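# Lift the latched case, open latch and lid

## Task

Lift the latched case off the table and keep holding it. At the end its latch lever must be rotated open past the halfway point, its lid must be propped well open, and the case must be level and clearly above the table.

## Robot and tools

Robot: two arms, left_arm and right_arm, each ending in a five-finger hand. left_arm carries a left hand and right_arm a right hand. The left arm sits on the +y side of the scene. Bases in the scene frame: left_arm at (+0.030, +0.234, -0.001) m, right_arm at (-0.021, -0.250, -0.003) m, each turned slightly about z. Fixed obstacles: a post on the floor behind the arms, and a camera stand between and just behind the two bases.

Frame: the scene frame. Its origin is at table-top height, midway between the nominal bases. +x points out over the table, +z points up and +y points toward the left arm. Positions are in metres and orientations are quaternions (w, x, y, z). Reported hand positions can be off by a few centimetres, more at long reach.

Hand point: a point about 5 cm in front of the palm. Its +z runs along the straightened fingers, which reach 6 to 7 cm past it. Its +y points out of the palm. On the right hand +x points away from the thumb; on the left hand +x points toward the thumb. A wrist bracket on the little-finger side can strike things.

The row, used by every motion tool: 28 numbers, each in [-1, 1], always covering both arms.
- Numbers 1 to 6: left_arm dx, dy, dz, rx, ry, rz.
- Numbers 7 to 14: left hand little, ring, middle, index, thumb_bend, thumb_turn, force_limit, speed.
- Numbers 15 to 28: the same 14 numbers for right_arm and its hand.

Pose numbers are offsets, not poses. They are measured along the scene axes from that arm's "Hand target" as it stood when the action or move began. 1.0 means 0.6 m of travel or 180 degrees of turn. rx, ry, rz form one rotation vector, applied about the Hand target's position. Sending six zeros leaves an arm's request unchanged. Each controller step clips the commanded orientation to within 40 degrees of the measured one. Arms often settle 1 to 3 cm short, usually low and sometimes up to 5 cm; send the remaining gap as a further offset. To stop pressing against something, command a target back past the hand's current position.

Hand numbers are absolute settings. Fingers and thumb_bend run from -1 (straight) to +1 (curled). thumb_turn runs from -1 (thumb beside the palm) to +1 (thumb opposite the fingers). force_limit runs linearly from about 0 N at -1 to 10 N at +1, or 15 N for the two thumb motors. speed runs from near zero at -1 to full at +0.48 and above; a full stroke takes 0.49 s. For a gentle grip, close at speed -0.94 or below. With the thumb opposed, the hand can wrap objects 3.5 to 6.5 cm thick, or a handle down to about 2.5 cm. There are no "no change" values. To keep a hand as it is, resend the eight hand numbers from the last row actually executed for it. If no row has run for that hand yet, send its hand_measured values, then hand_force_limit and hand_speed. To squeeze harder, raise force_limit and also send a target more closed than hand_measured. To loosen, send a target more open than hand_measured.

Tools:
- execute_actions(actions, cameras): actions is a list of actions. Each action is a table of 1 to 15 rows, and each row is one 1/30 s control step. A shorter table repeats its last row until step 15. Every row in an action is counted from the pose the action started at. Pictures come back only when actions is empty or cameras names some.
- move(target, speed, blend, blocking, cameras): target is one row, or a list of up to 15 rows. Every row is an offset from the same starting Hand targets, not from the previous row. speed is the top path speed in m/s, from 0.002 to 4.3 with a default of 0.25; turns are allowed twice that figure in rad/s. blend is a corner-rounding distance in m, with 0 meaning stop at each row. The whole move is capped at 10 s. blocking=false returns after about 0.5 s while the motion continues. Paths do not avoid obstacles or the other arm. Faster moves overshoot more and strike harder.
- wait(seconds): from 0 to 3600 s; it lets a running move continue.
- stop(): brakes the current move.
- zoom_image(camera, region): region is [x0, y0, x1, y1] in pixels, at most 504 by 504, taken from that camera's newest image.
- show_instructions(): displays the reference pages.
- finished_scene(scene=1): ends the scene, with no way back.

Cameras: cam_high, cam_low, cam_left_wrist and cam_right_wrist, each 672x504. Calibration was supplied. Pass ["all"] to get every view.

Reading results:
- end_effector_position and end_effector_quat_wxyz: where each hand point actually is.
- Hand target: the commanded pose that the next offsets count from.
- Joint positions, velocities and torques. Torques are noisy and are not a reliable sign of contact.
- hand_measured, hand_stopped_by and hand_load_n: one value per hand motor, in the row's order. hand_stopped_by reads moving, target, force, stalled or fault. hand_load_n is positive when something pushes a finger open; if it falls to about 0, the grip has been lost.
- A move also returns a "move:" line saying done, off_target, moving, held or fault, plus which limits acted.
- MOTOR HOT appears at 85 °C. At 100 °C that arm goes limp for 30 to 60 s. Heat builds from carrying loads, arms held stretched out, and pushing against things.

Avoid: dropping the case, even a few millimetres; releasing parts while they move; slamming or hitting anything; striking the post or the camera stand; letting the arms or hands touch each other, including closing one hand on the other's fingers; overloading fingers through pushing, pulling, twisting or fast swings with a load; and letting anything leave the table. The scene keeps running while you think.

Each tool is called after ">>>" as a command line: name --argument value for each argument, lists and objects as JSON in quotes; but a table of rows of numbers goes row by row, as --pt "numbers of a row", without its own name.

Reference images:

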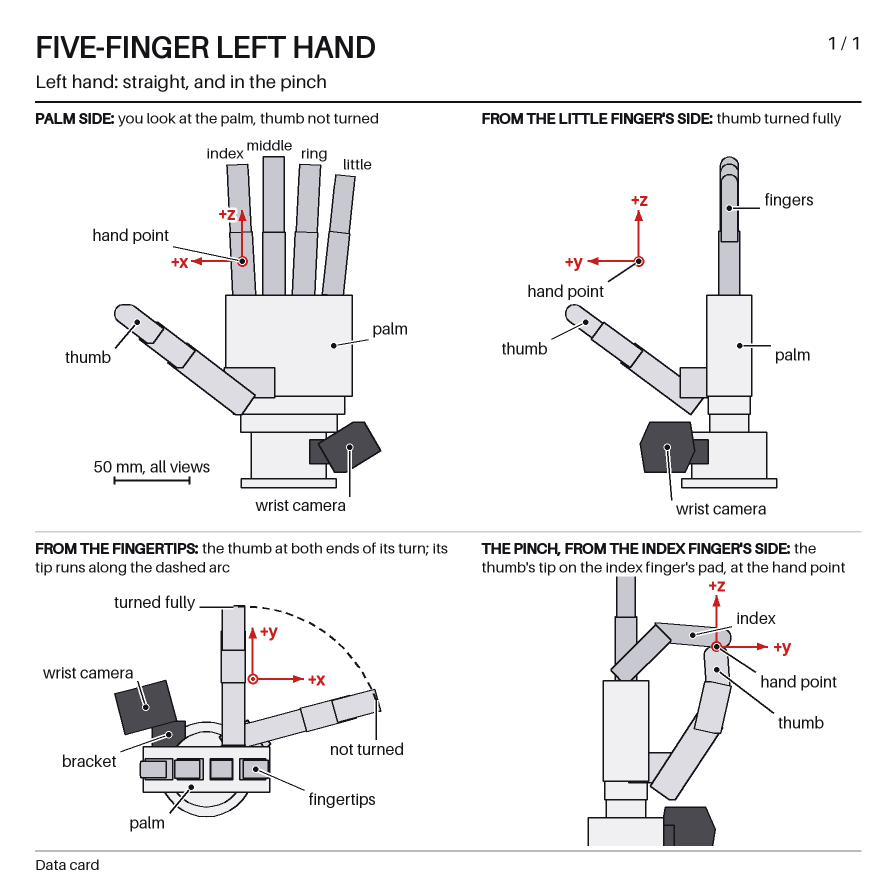

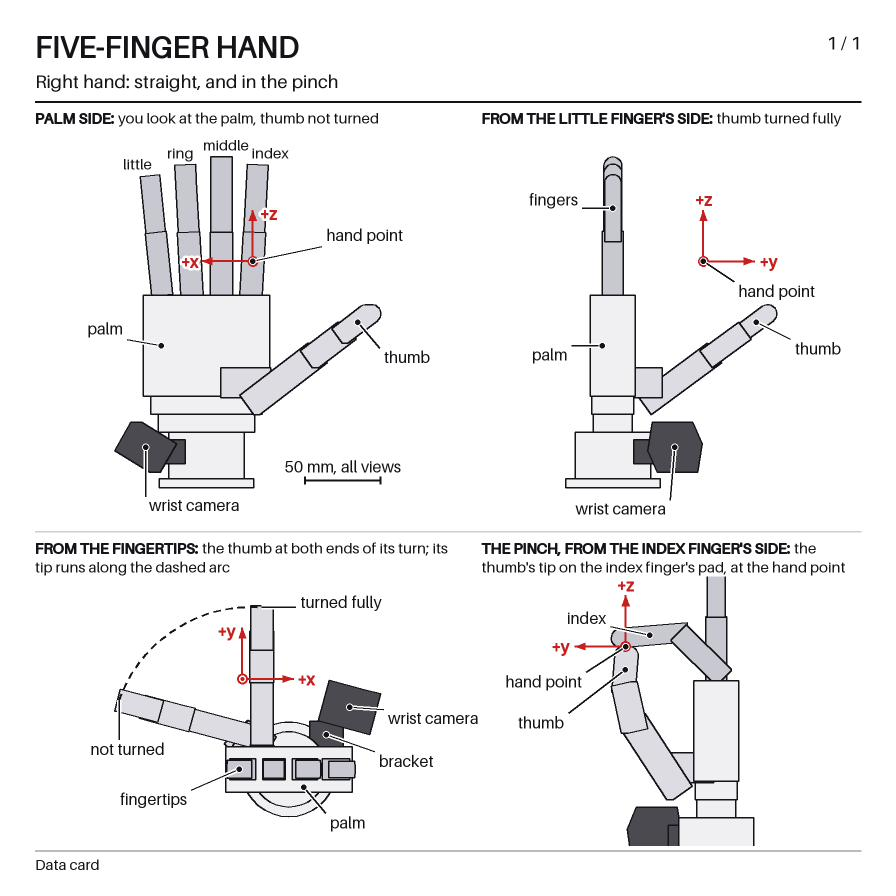

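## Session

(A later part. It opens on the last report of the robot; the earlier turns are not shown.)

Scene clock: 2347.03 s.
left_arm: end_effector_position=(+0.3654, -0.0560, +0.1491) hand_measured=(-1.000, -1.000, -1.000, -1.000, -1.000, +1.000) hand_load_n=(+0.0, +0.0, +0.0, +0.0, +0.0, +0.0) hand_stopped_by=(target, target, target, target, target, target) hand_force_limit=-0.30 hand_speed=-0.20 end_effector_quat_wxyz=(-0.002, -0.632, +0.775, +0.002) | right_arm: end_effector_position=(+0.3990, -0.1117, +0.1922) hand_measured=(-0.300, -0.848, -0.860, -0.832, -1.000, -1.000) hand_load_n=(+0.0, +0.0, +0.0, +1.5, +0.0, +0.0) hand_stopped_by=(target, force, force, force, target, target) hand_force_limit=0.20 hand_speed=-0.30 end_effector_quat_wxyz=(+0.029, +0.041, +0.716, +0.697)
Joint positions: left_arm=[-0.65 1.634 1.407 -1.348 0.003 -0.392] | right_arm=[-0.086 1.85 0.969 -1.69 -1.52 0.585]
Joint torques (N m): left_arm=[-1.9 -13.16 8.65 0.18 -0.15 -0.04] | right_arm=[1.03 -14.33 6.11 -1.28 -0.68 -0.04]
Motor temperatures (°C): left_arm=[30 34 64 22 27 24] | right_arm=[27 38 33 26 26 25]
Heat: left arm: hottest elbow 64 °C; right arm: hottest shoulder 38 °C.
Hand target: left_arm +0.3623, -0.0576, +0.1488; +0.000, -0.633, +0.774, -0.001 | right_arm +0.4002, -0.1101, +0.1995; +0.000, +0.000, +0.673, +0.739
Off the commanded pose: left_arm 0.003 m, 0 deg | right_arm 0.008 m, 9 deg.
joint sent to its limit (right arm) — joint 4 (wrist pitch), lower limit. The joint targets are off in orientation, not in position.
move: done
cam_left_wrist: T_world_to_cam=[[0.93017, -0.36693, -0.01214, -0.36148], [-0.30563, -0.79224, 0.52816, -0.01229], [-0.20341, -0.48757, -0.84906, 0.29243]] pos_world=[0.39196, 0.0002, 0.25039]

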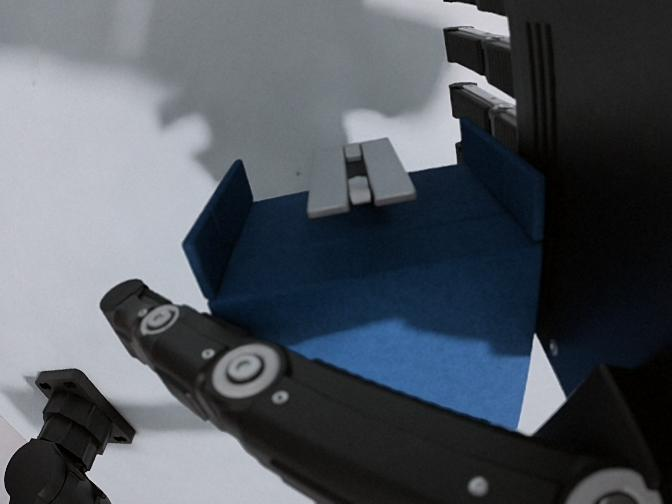

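>>> move --pt "0.0195 -0.0107 0.047 0 0 0.0 -1 -1 -1 -1 -1 1 -0.3 -0.2 0 0 0 0 0 0 -0.3 -0.6 -0.6 -0.6 -1 -1 0.2 -0.3" --speed 0.03 --cameras '["cam_left_wrist","cam_low"]'

Scene clock: 2352.70 s.
left_arm: end_effector_position=(+0.3647, -0.0555, +0.1672) hand_measured=(-1.000, -1.000, -1.000, -1.000, -1.000, +1.000) hand_load_n=(+0.0, +0.0, +0.0, +0.0, +0.0, +0.0) hand_stopped_by=(target, target, target, target, target, target) hand_force_limit=-0.30 hand_speed=-0.20 end_effector_quat_wxyz=(-0.005, -0.632, +0.775, +0.010) | right_arm: end_effector_position=(+0.3990, -0.1117, +0.1922) hand_measured=(-0.300, -0.848, -0.860, -0.832, -1.000, -1.000) hand_load_n=(+0.0, +0.0, +0.0, +1.0, +0.0, +0.0) hand_stopped_by=(target, force, force, force, target, target) hand_force_limit=0.20 hand_speed=-0.30 end_effector_quat_wxyz=(+0.029, +0.041, +0.716, +0.697)
Joint positions: left_arm=[-0.65 1.634 1.453 -1.411 0.003 -0.392] | right_arm=[-0.086 1.85 0.969 -1.69 -1.52 0.585]
Joint torques (N m): left_arm=[-1.61 -11.93 13.11 -0.42 -0.14 -0.02] | right_arm=[1.03 -14.45 6.11 -1.28 -0.69 -0.03]
Motor temperatures (°C): left_arm=[30 35 64 22 27 24] | right_arm=[27 38 33 26 26 25]
Heat: left arm: hottest elbow 64 °C; right arm: hottest shoulder 38 °C.
Hand target: left_arm +0.3741, -0.0640, +0.1771; +0.000, -0.633, +0.774, -0.001 | right_arm +0.4002, -0.1101, +0.1995; +0.000, +0.000, +0.673, +0.739
Off the commanded pose: left_arm 0.016 m, 1 deg | right_arm 0.008 m, 9 deg.
joint sent to its limit (right arm) — joint 4 (wrist pitch), lower limit. The joint targets are off in orientation, not in position.
move: off_target (left_arm)
cam_left_wrist: T_world_to_cam=[[0.92986, -0.3668, -0.02853, -0.35747], [-0.29833, -0.79711, 0.52499, -0.02406], [-0.21531, -0.47966, -0.85063, 0.31289]] pos_world=[0.39259, -0.00022, 0.26859]
Images, in order (width x height): cam_low 672x504, cam_left_wrist 672x504.

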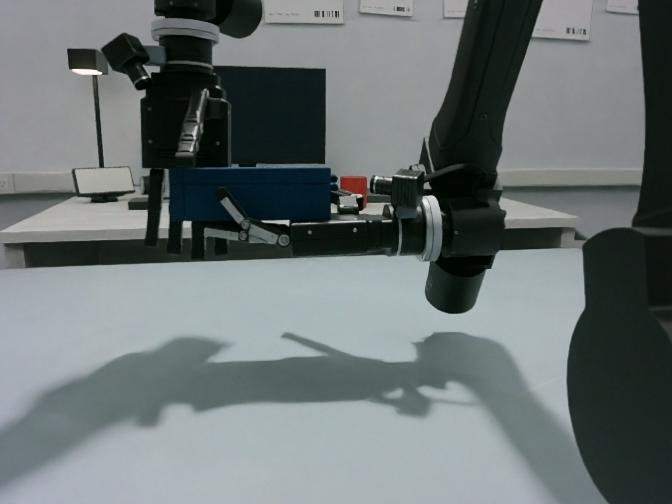

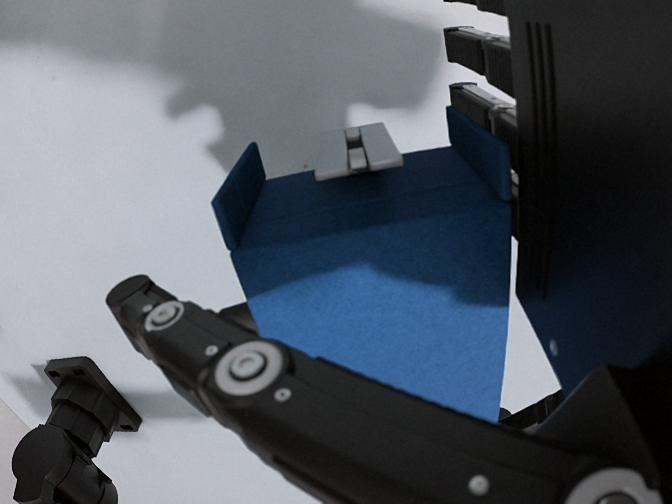

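>>> move --pt "0.0 0.0 0.0 0 0 0.0 -1 -1 -1 -1 0.6 1 -0.4 -0.85 0 0 0 0 0 0 -0.3 -0.6 -0.6 -0.6 -1 -1 0.2 -0.3" --speed 0.03 --cameras '["all"]'

>>> zoom_image --camera "cam_low" --region '[120, 60, 320, 260]'

Scene clock: 2357.93 s.
left_arm: end_effector_position=(+0.3637, -0.0548, +0.1674) hand_measured=(-1.000, -1.000, -1.000, -1.000, -0.566, +1.000) hand_load_n=(+0.0, +0.0, +0.0, +0.0, +5.0, +0.0) hand_stopped_by=(target, target, target, target, force, target) hand_force_limit=-0.40 hand_speed=-0.85 end_effector_quat_wxyz=(-0.005, -0.632, +0.775, +0.012) | right_arm: end_effector_position=(+0.3990, -0.1117, +0.1922) hand_measured=(-0.300, -0.848, -0.860, -0.832, -1.000, -1.000) hand_load_n=(+0.0, +0.5, +0.0, +2.0, +0.0, +0.0) hand_stopped_by=(target, force, force, force, target, target) hand_force_limit=0.20 hand_speed=-0.30 end_effector_quat_wxyz=(+0.029, +0.041, +0.716, +0.697)
Joint positions: left_arm=[-0.65 1.634 1.453 -1.416 0.003 -0.392] | right_arm=[-0.086 1.85 0.969 -1.69 -1.52 0.585]
Joint torques (N m): left_arm=[-1.61 -11.93 12.98 -0.29 -0.14 -0.02] | right_arm=[1.2 -14.39 6.01 -1.33 -0.68 -0.01]
Motor temperatures (°C): left_arm=[30 35 67 22 27 24] | right_arm=[27 38 33 26 26 25]
Heat: left arm: hottest elbow 67 °C; right arm: hottest shoulder 38 °C.
Hand target: left_arm +0.3740, -0.0640, +0.1771; +0.000, -0.633, +0.774, -0.001 | right_arm +0.4002, -0.1101, +0.1995; +0.000, +0.000, +0.673, +0.739
Off the commanded pose: left_arm 0.017 m, 2 deg | right_arm 0.008 m, 9 deg.
joint sent to its limit (right arm) — joint 4 (wrist pitch), lower limit. The joint targets are off in orientation, not in position.
move: done
cam_left_wrist: T_world_to_cam=[[0.92976, -0.36669, -0.033, -0.35552], [-0.29632, -0.79848, 0.52404, -0.02461], [-0.21851, -0.47746, -0.85105, 0.31457]] pos_world=[0.39199, 0.00018, 0.26888]
cam_right_wrist: T_world_to_cam=[[-0.20567, 0.04356, 0.97765, -0.10082], [0.82998, -0.52153, 0.19784, -0.41636], [0.5185, 0.85212, 0.07111, -0.0047]] pos_world=[0.32727, -0.20874, 0.18127]

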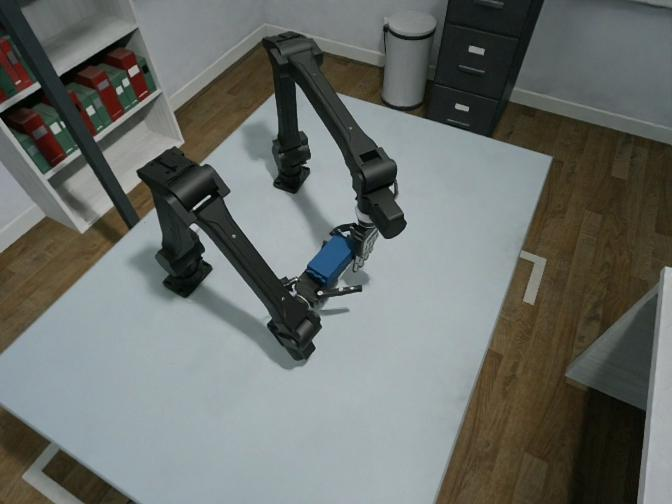

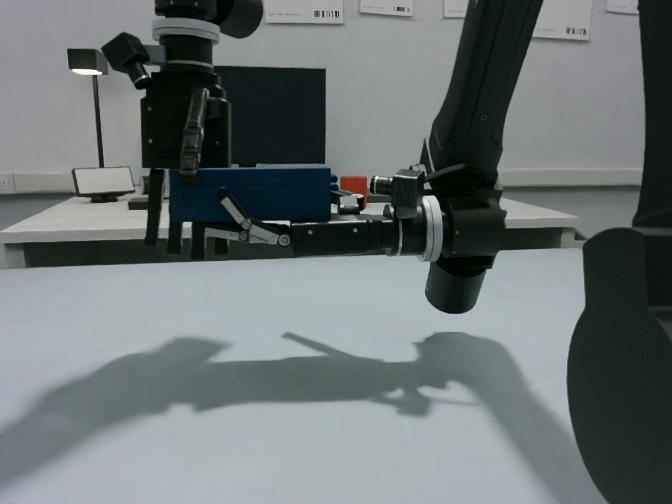

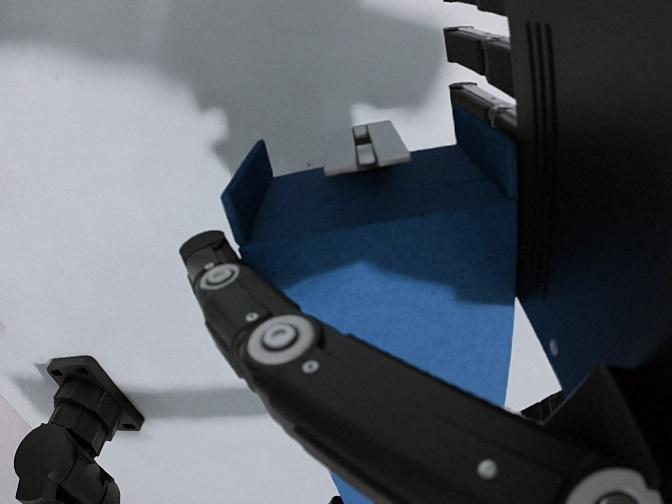

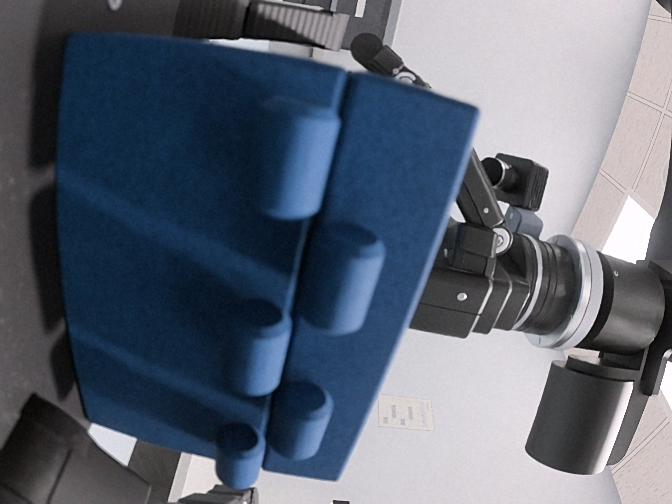

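Scaled by 2.520 from the camera's image (finer frame: 960x720).

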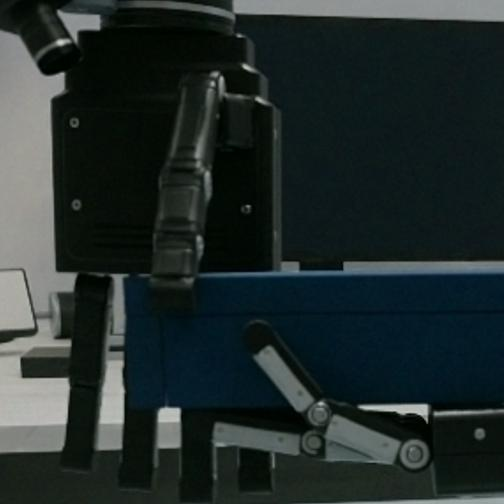

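>>> move --pt "-0.0143 0.0517 -0.016 0 0 0.0 -1 -1 -1 -1 0.6 1 -0.4 -0.85 0 0 0 0 0 0 -0.3 -0.6 -0.6 -0.6 -1 -1 0.2 -0.3" --speed 0.03 --cameras '["all"]'

>>> zoom_image --camera "cam_high" --region '[300, 180, 420, 300]'

>>> zoom_image --camera "cam_low" --region '[120, 60, 320, 260]'

Scene clock: 2366.33 s.
left_arm: end_effector_position=(+0.3636, -0.0415, +0.1677) hand_measured=(-1.000, -1.000, -1.000, -1.000, -0.566, +1.000) hand_load_n=(+0.0, +0.0, +0.0, +0.0, +2.5, +0.5) hand_stopped_by=(target, target, target, target, force, target) hand_force_limit=-0.40 hand_speed=-0.85 end_effector_quat_wxyz=(-0.002, -0.634, +0.773, +0.001) | right_arm: end_effector_position=(+0.3989, -0.1113, +0.1922) hand_measured=(-0.300, -0.850, -0.860, -0.832, -1.000, -1.000) hand_load_n=(+0.0, +3.0, +0.0, +0.0, +0.0, +0.0) hand_stopped_by=(target, force, force, force, target, target) hand_force_limit=0.20 hand_speed=-0.30 end_effector_quat_wxyz=(+0.029, +0.041, +0.716, +0.697)
Joint positions: left_arm=[-0.627 1.597 1.412 -1.388 0.003 -0.373] | right_arm=[-0.085 1.85 0.969 -1.69 -1.52 0.585]
Joint torques (N m): left_arm=[0.03 -12.75 8.65 0.06 -0.16 0.2] | right_arm=[1.14 -14.27 6.02 -1.29 -0.7 -0.02]
Motor temperatures (°C): left_arm=[30 36 69 22 27 24] | right_arm=[27 38 33 26 26 25]
Heat: left arm: hottest elbow 69 °C; right arm: hottest shoulder 38 °C.
Hand target: left_arm +0.3654, -0.0329, +0.1675; +0.000, -0.633, +0.774, -0.001 | right_arm +0.4002, -0.1101, +0.1995; +0.000, +0.000, +0.673, +0.739
Off the commanded pose: left_arm 0.009 m, 0 deg | right_arm 0.008 m, 9 deg.
joint sent to its limit (right arm) — joint 4 (wrist pitch), lower limit. The joint targets are off in orientation, not in position.
move: done
cam_left_wrist: T_world_to_cam=[[0.93212, -0.362, -0.01026, -0.35502], [-0.30224, -0.79321, 0.52865, -0.01248], [-0.19951, -0.48966, -0.84878, 0.31332]] pos_world=[0.38966, 0.01501, 0.26889]
cam_right_wrist: T_world_to_cam=[[-0.20571, 0.04339, 0.97765, -0.10087], [0.8304, -0.52086, 0.19785, -0.41612], [0.51781, 0.85254, 0.07112, -0.0046]] pos_world=[0.32717, -0.20844, 0.18127]

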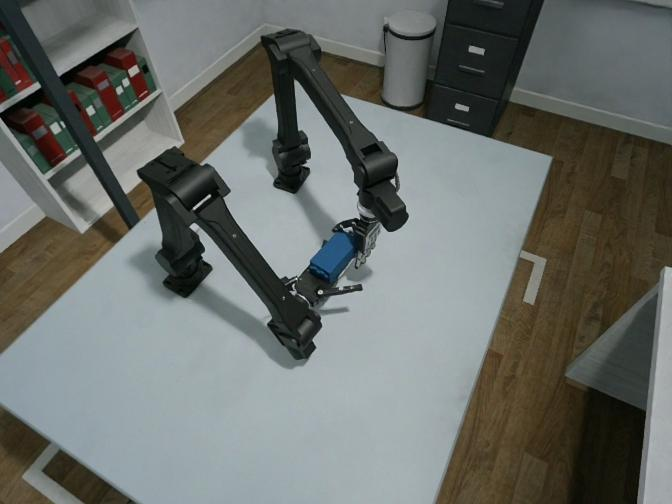

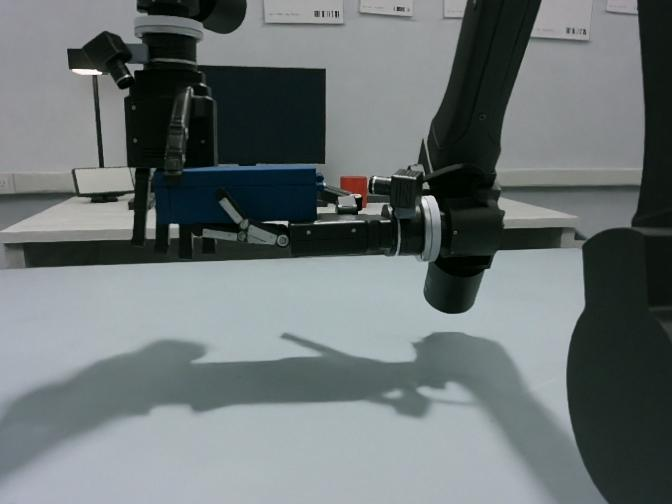

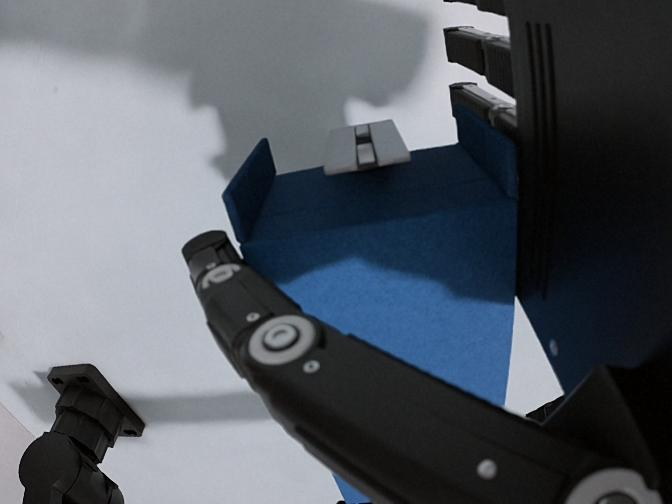

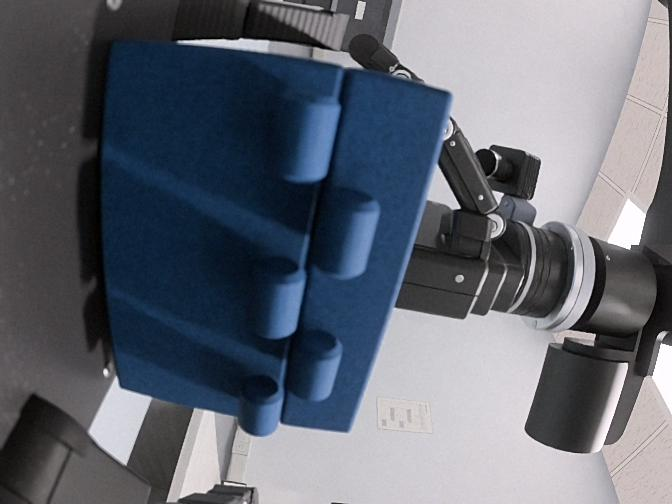

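Scaled by 4.200 from the camera's image (finer frame: 960x720).

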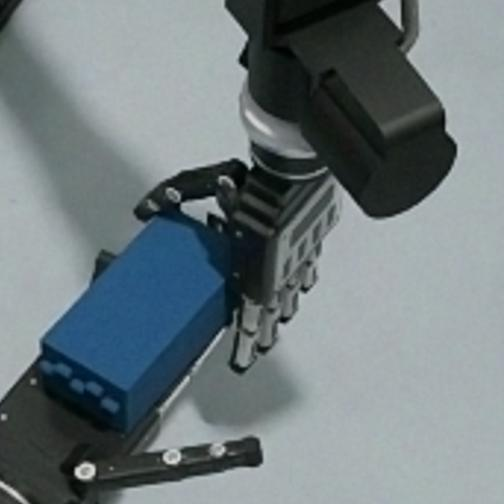

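Scaled by 2.520 from the camera's image (finer frame: 960x720).

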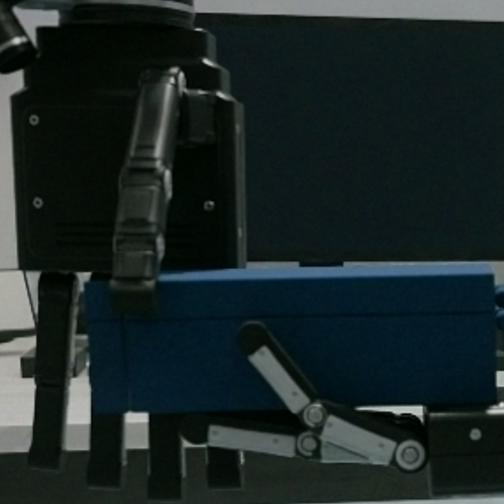

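>>> move --pt "0.004 0.022 0.0 0 0 0.0 -1 -1 -1 -1 0.6 1 -0.4 -0.85 0 0 0 0 0 0 -0.3 -0.6 -0.6 -0.6 -1 -1 0.2 -0.3" --speed 0.03 --cameras '["all"]'

>>> zoom_image --camera "cam_high" --region '[300, 180, 420, 300]'

>>> zoom_image --camera "cam_low" --region '[120, 60, 320, 260]'

Scene clock: 2371.00 s.
left_arm: end_effector_position=(+0.3660, -0.0277, +0.1671) hand_measured=(-1.000, -1.000, -1.000, -1.000, -0.566, +1.000) hand_load_n=(+0.0, +0.0, +0.0, +0.0, +2.0, +0.5) hand_stopped_by=(target, target, target, target, force, target) hand_force_limit=-0.40 hand_speed=-0.85 end_effector_quat_wxyz=(-0.002, -0.634, +0.773, +0.002) | right_arm: end_effector_position=(+0.3989, -0.1113, +0.1922) hand_measured=(-0.300, -0.850, -0.860, -0.832, -1.000, -1.000) hand_load_n=(+0.0, +2.0, +0.0, +0.0, +0.0, +0.0) hand_stopped_by=(target, force, force, force, target, target) hand_force_limit=0.20 hand_speed=-0.30 end_effector_quat_wxyz=(+0.029, +0.041, +0.716, +0.697)
Joint positions: left_arm=[-0.599 1.586 1.396 -1.386 0.003 -0.345] | right_arm=[-0.085 1.85 0.969 -1.69 -1.52 0.585]
Joint torques (N m): left_arm=[-0.03 -12.75 8.76 0.13 -0.16 0.19] | right_arm=[1.2 -14.39 6.08 -1.28 -0.71 -0.03]
Motor temperatures (°C): left_arm=[30 36 69 22 27 24] | right_arm=[27 38 33 26 26 25]
Heat: left arm: hottest elbow 69 °C; right arm: hottest shoulder 38 °C.
Hand target: left_arm +0.3679, -0.0197, +0.1676; +0.000, -0.633, +0.774, -0.001 | right_arm +0.4002, -0.1101, +0.1995; +0.000, +0.000, +0.673, +0.739
Off the commanded pose: left_arm 0.008 m, 0 deg | right_arm 0.008 m, 9 deg.
joint sent to its limit (right arm) — joint 4 (wrist pitch), lower limit. The joint targets are off in orientation, not in position.
move: done
cam_left_wrist: T_world_to_cam=[[0.93195, -0.36237, -0.01241, -0.35187], [-0.30157, -0.79368, 0.52833, -0.00075], [-0.2013, -0.48864, -0.84895, 0.32071]] pos_world=[0.39226, 0.0286, 0.26829]
cam_right_wrist: T_world_to_cam=[[-0.20571, 0.04339, 0.97765, -0.10087], [0.8304, -0.52086, 0.19785, -0.41612], [0.51781, 0.85254, 0.07112, -0.0046]] pos_world=[0.32717, -0.20844, 0.18127]

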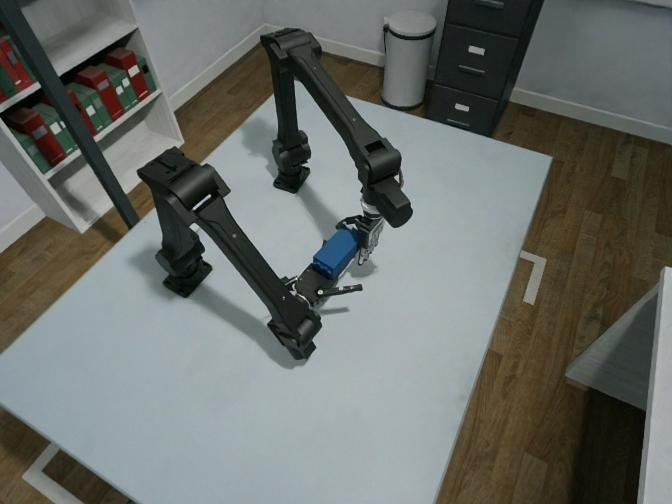

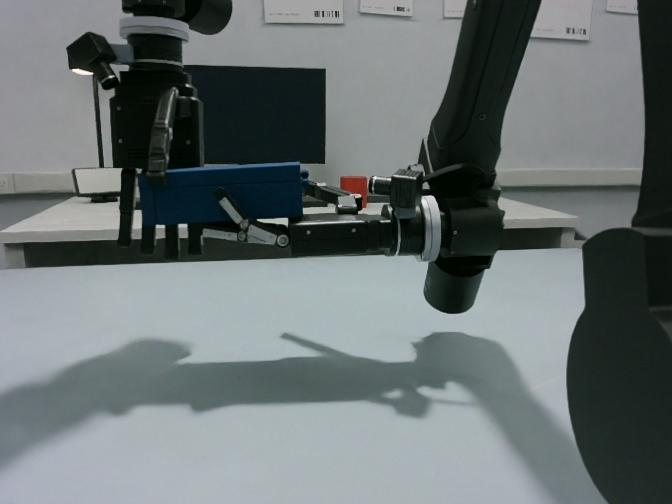

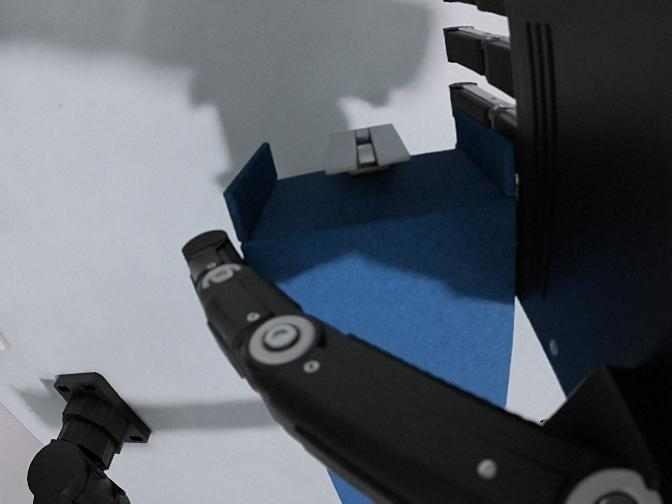

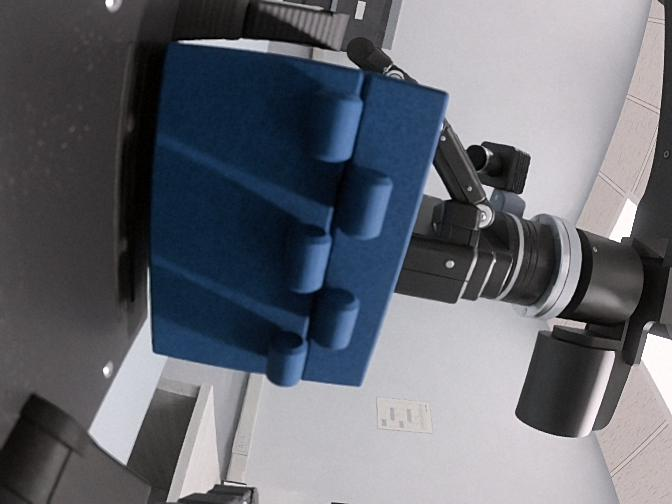

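Scaled by 4.200 from the camera's image (finer frame: 960x720).

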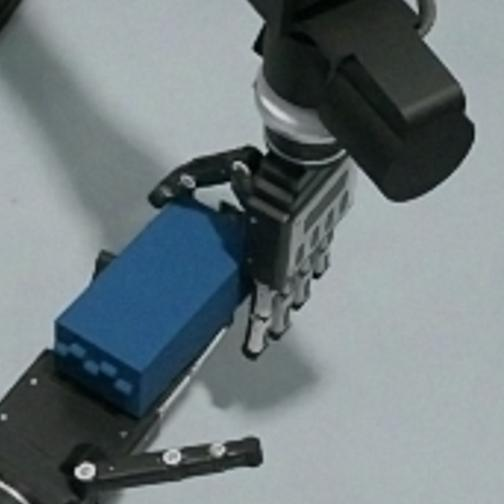

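Scaled by 2.520 from the camera's image (finer frame: 960x720).

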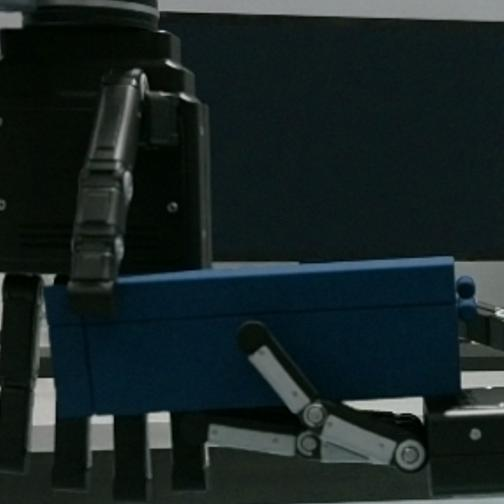

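>>> move --pt "0.0 0.0 0.0 0 0 0.0 -1 -1 -1 -1 0.6 1 -0.4 -0.85 0 0 0 0 0 0 -0.3 -0.6 -0.6 -0.6 -1 0.2 -0.2 -0.5" --speed 0.03 --cameras '["cam_low","cam_high","cam_right_wrist"]'

>>> zoom_image --camera "cam_high" --region '[300, 180, 420, 300]'

Scene clock: 2377.60 s.
left_arm: end_effector_position=(+0.3660, -0.0276, +0.1671) hand_measured=(-1.000, -1.000, -1.000, -1.000, -0.566, +1.000) hand_load_n=(+0.0, +0.0, +0.0, +0.0, +2.0, +0.5) hand_stopped_by=(target, target, target, target, force, target) hand_force_limit=-0.40 hand_speed=-0.85 end_effector_quat_wxyz=(-0.002, -0.634, +0.773, +0.002) | right_arm: end_effector_position=(+0.3989, -0.1113, +0.1922) hand_measured=(-0.300, -0.850, -0.860, -0.832, -1.000, +0.200) hand_load_n=(+0.0, +2.0, +0.0, +0.5, +0.0, +0.0) hand_stopped_by=(target, force, force, force, target, target) hand_force_limit=-0.20 hand_speed=-0.50 end_effector_quat_wxyz=(+0.029, +0.041, +0.716, +0.697)
Joint positions: left_arm=[-0.599 1.586 1.396 -1.386 0.003 -0.345] | right_arm=[-0.085 1.85 0.969 -1.69 -1.52 0.585]
Joint torques (N m): left_arm=[0.03 -12.57 8.75 0.12 -0.16 0.21] | right_arm=[0.91 -14.27 6.15 -1.32 -0.7 -0.02]
Motor temperatures (°C): left_arm=[30 36 68 22 27 24] | right_arm=[27 38 33 26 26 25]
Heat: left arm: hottest elbow 68 °C; right arm: hottest shoulder 38 °C.
Hand target: left_arm +0.3679, -0.0197, +0.1676; +0.000, -0.633, +0.774, -0.001 | right_arm +0.4002, -0.1101, +0.1995; +0.000, +0.000, +0.673, +0.739
Off the commanded pose: left_arm 0.008 m, 0 deg | right_arm 0.008 m, 9 deg.
joint sent to its limit (right arm) — joint 4 (wrist pitch), lower limit. The joint targets are off in orientation, not in position.
move: done
cam_right_wrist: T_world_to_cam=[[-0.20571, 0.04339, 0.97765, -0.10087], [0.8304, -0.52086, 0.19785, -0.41612], [0.51781, 0.85254, 0.07112, -0.0046]] pos_world=[0.32717, -0.20844, 0.18127]
Images, in order (width x height): cam_high 672x504, cam_low 672x504, cam_right_wrist 672x504.

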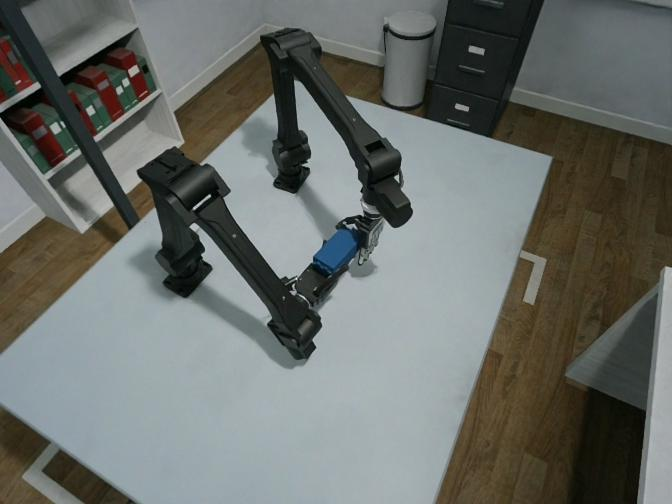

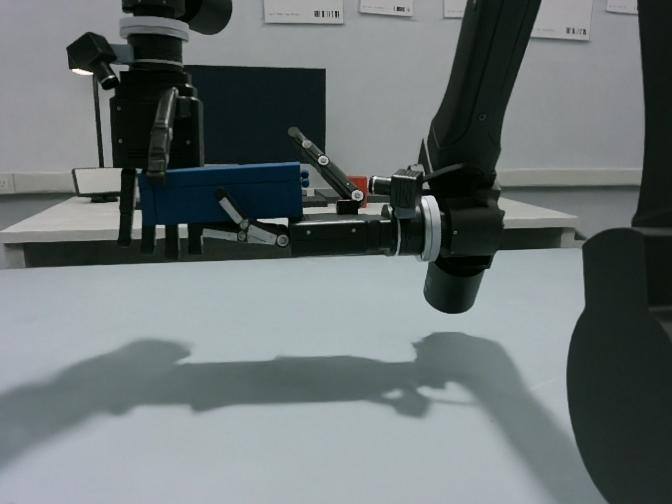

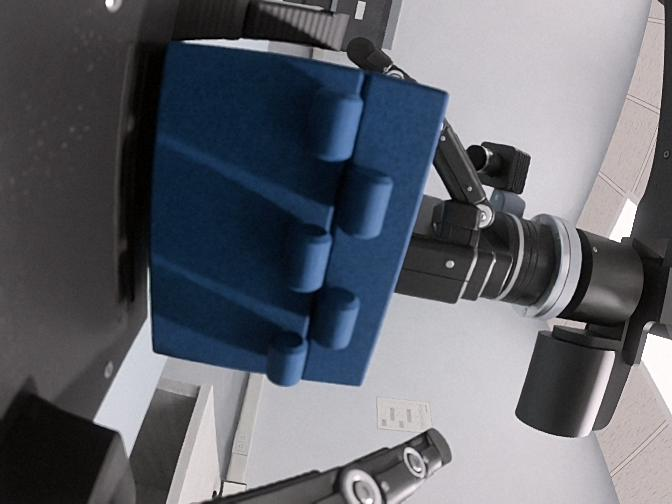

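Scaled by 4.200 from the camera's image (finer frame: 960x720).

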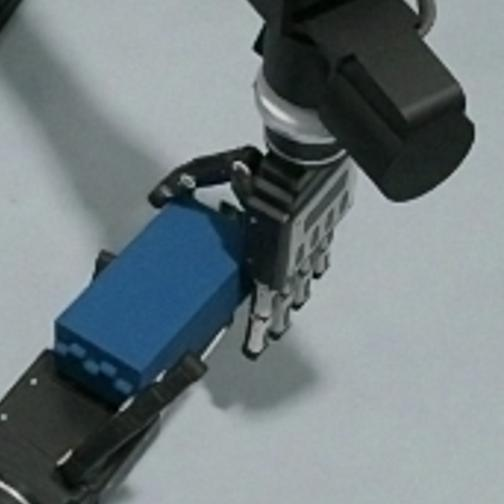

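>>> move --pt "0.0 0.0 0.0 0 0 0.0 -1 -1 -1 -1 0.6 1 -0.4 -0.85 0 0 0 0 0 0 -0.3 -0.6 -0.6 -0.6 -1 1 -0.2 -0.5" --speed 0.03 --cameras '["cam_low","cam_high","cam_right_wrist"]'

>>> zoom_image --camera "cam_high" --region '[300, 180, 420, 300]'

>>> zoom_image --camera "cam_low" --region '[180, 80, 380, 280]'

Scene clock: 2382.07 s.
left_arm: end_effector_position=(+0.3660, -0.0276, +0.1671) hand_measured=(-1.000, -1.000, -1.000, -1.000, -0.566, +1.000) hand_load_n=(+0.0, +0.0, +0.0, +0.0, +2.0, +0.5) hand_stopped_by=(target, target, target, target, force, target) hand_force_limit=-0.40 hand_speed=-0.85 end_effector_quat_wxyz=(-0.002, -0.634, +0.773, +0.002) | right_arm: end_effector_position=(+0.3989, -0.1113, +0.1922) hand_measured=(-0.300, -0.850, -0.860, -0.832, -1.000, +1.000) hand_load_n=(+0.0, +2.5, +0.5, +0.5, +0.0, +0.0) hand_stopped_by=(target, force, force, force, target, target) hand_force_limit=-0.20 hand_speed=-0.50 end_effector_quat_wxyz=(+0.029, +0.041, +0.716, +0.697)
Joint positions: left_arm=[-0.599 1.586 1.396 -1.386 0.003 -0.345] | right_arm=[-0.085 1.85 0.969 -1.69 -1.52 0.585]
Joint torques (N m): left_arm=[-0.03 -12.81 8.72 0.13 -0.15 0.19] | right_arm=[0.85 -14.51 6.09 -1.26 -0.67 -0.04]
Motor temperatures (°C): left_arm=[30 36 68 22 27 24] | right_arm=[27 38 33 26 26 25]
Heat: left arm: hottest elbow 68 °C; right arm: hottest shoulder 38 °C.
Hand target: left_arm +0.3679, -0.0197, +0.1676; +0.000, -0.633, +0.774, -0.001 | right_arm +0.4002, -0.1101, +0.1995; +0.000, +0.000, +0.673, +0.739
Off the commanded pose: left_arm 0.008 m, 0 deg | right_arm 0.008 m, 9 deg.
joint sent to its limit (right arm) — joint 4 (wrist pitch), lower limit. The joint targets are off in orientation, not in position.
move: done
cam_right_wrist: T_world_to_cam=[[-0.20571, 0.04339, 0.97765, -0.10087], [0.8304, -0.52086, 0.19785, -0.41612], [0.51781, 0.85254, 0.07112, -0.0046]] pos_world=[0.32717, -0.20844, 0.18127]
Images, in order (width x height): cam_high 672x504, cam_low 672x504, cam_right_wrist 672x504.

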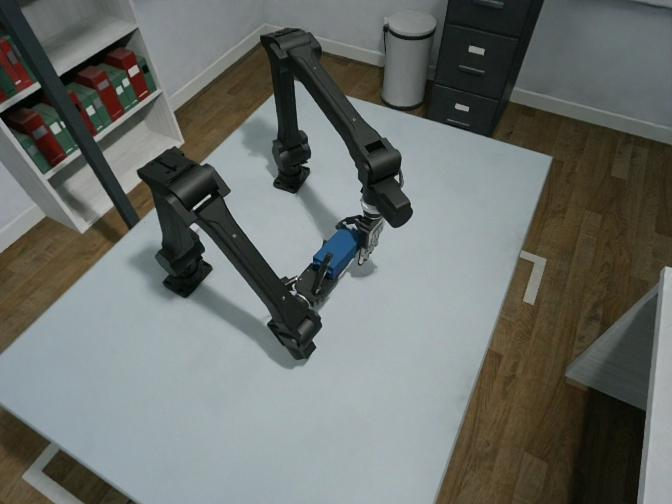

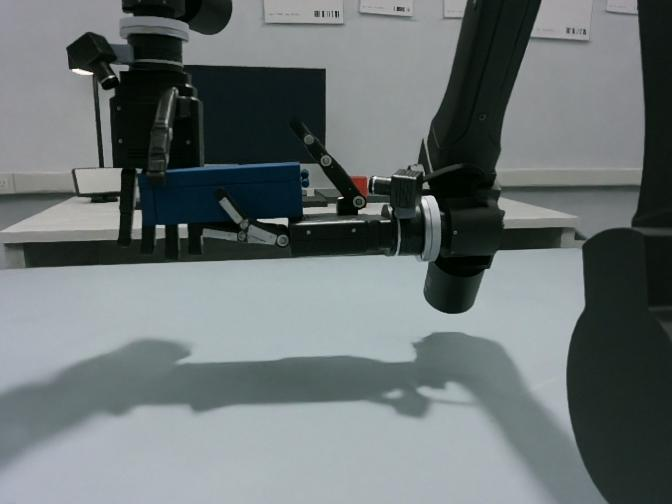

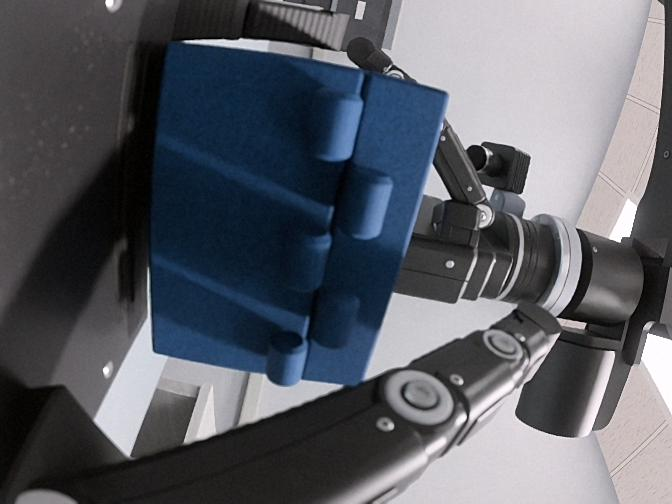

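Scaled by 4.200 from the camera's image (finer frame: 960x720).

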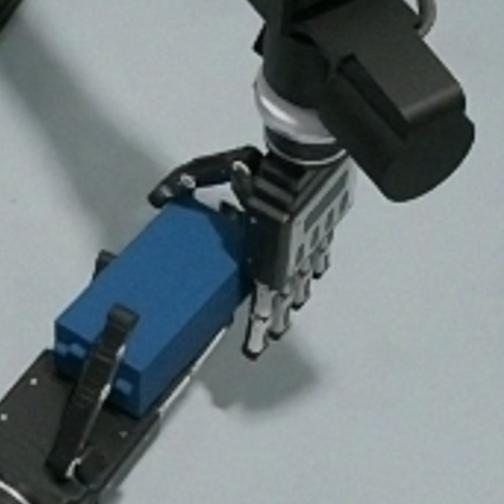

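Scaled by 2.520 from the camera's image (finer frame: 960x720).

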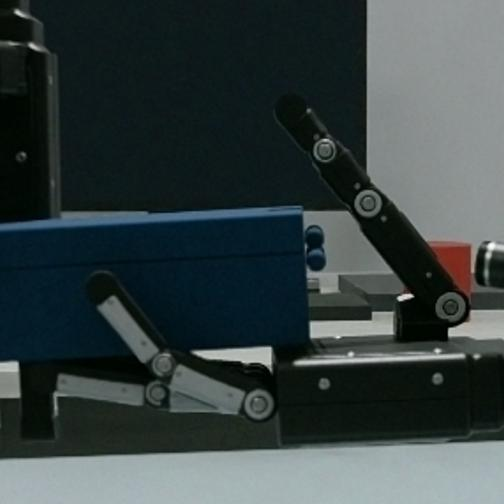

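>>> move --pt "0.0 0.0 0.0 0 0 0.0 -1 -1 -1 -1 0.6 1 -0.4 -0.85 0 0 0 0 0 0 -0.3 -0.6 -0.6 -0.6 -0.2 1 -0.2 -0.85" --speed 0.03 --cameras '["cam_low","cam_high","cam_right_wrist"]'

>>> zoom_image --camera "cam_low" --region '[120, 80, 320, 280]'

Scene clock: 2424.10 s.
left_arm: end_effector_position=(+0.3662, -0.0268, +0.1678) hand_measured=(-1.000, -1.000, -1.000, -1.000, -0.566, +1.000) hand_load_n=(+0.0, +0.0, +0.0, +0.0, +0.0, +0.0) hand_stopped_by=(target, target, target, target, force, target) hand_force_limit=-0.40 hand_speed=-0.85 end_effector_quat_wxyz=(-0.002, -0.633, +0.774, +0.001) | right_arm: end_effector_position=(+0.3988, -0.1113, +0.1922) hand_measured=(-0.300, -0.848, -0.860, -0.832, -0.316, +1.000) hand_load_n=(+0.0, +0.0, +0.5, +3.5, +5.5, +0.5) hand_stopped_by=(target, force, force, force, force, target) hand_force_limit=-0.20 hand_speed=-0.85 end_effector_quat_wxyz=(+0.029, +0.041, +0.716, +0.697)
Joint positions: left_arm=[-0.598 1.584 1.396 -1.386 0.003 -0.34] | right_arm=[-0.085 1.85 0.969 -1.69 -1.519 0.585]
Joint torques (N m): left_arm=[-0.15 -12.45 8.73 0.1 -0.15 0.13] | right_arm=[1.14 -14.62 6.01 -1.31 -0.72 -0.01]
Motor temperatures (°C): left_arm=[30 37 66 22 27 24] | right_arm=[27 38 33 26 26 25]
Heat: left arm: hottest elbow 66 °C; right arm: hottest shoulder 38 °C.
Hand target: left_arm +0.3679, -0.0197, +0.1676; +0.000, -0.633, +0.774, -0.001 | right_arm +0.4002, -0.1101, +0.1995; +0.000, +0.000, +0.673, +0.739
Off the commanded pose: left_arm 0.007 m, 0 deg | right_arm 0.008 m, 9 deg.
joint sent to its limit (right arm) — joint 4 (wrist pitch), lower limit. The joint targets are off in orientation, not in position.
move: done
cam_right_wrist: T_world_to_cam=[[-0.20569, 0.04355, 0.97765, -0.10085], [0.83054, -0.5206, 0.19793, -0.41613], [0.51758, 0.85269, 0.07091, -0.00445]] pos_world=[0.32717, -0.20845, 0.18127]
Images, in order (width x height): cam_high 672x504, cam_low 672x504, cam_right_wrist 672x504.

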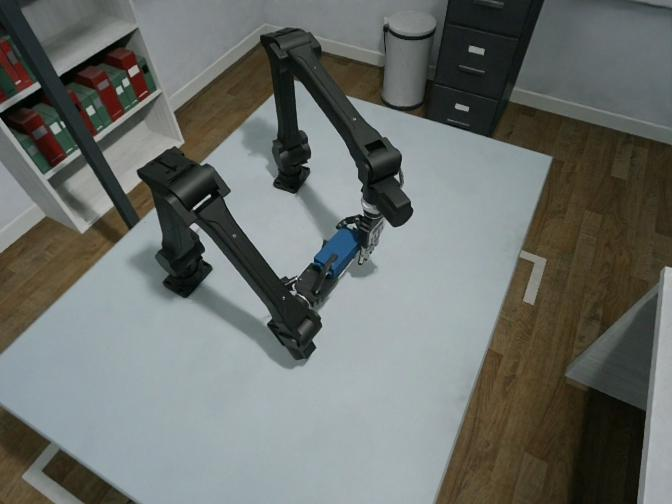

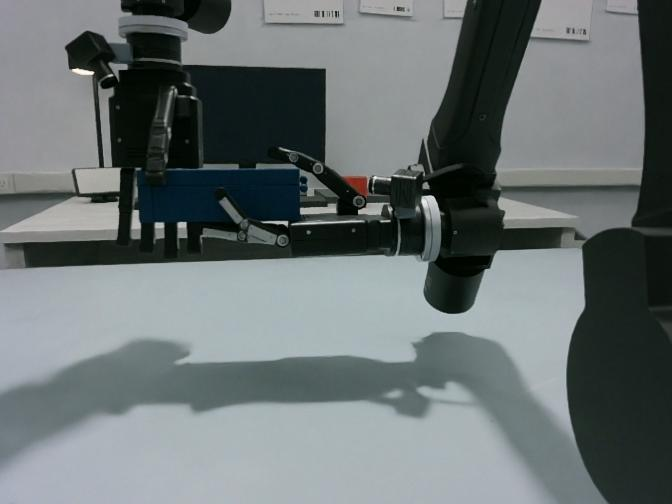

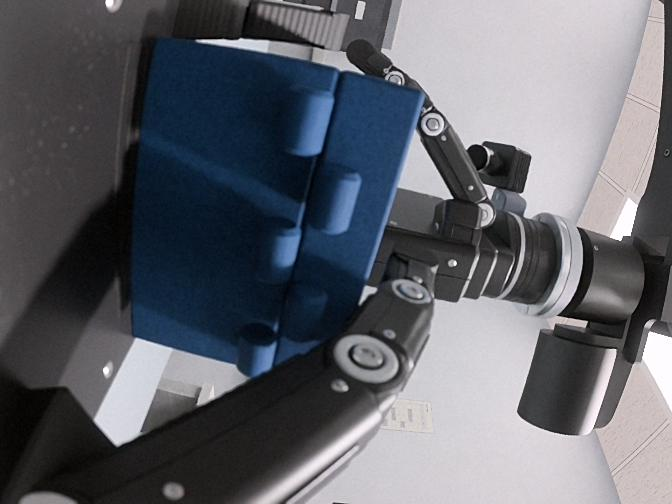

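Scaled by 2.520 from the camera's image (finer frame: 960x720).

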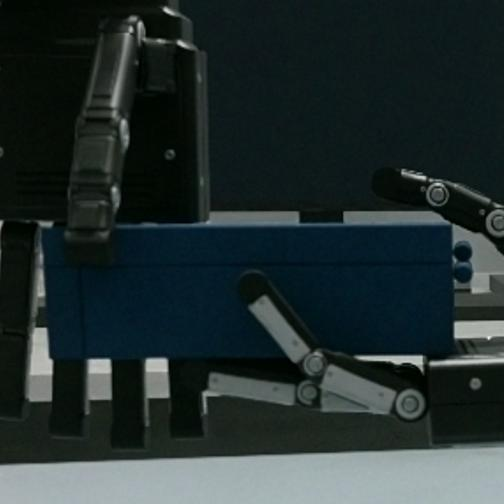

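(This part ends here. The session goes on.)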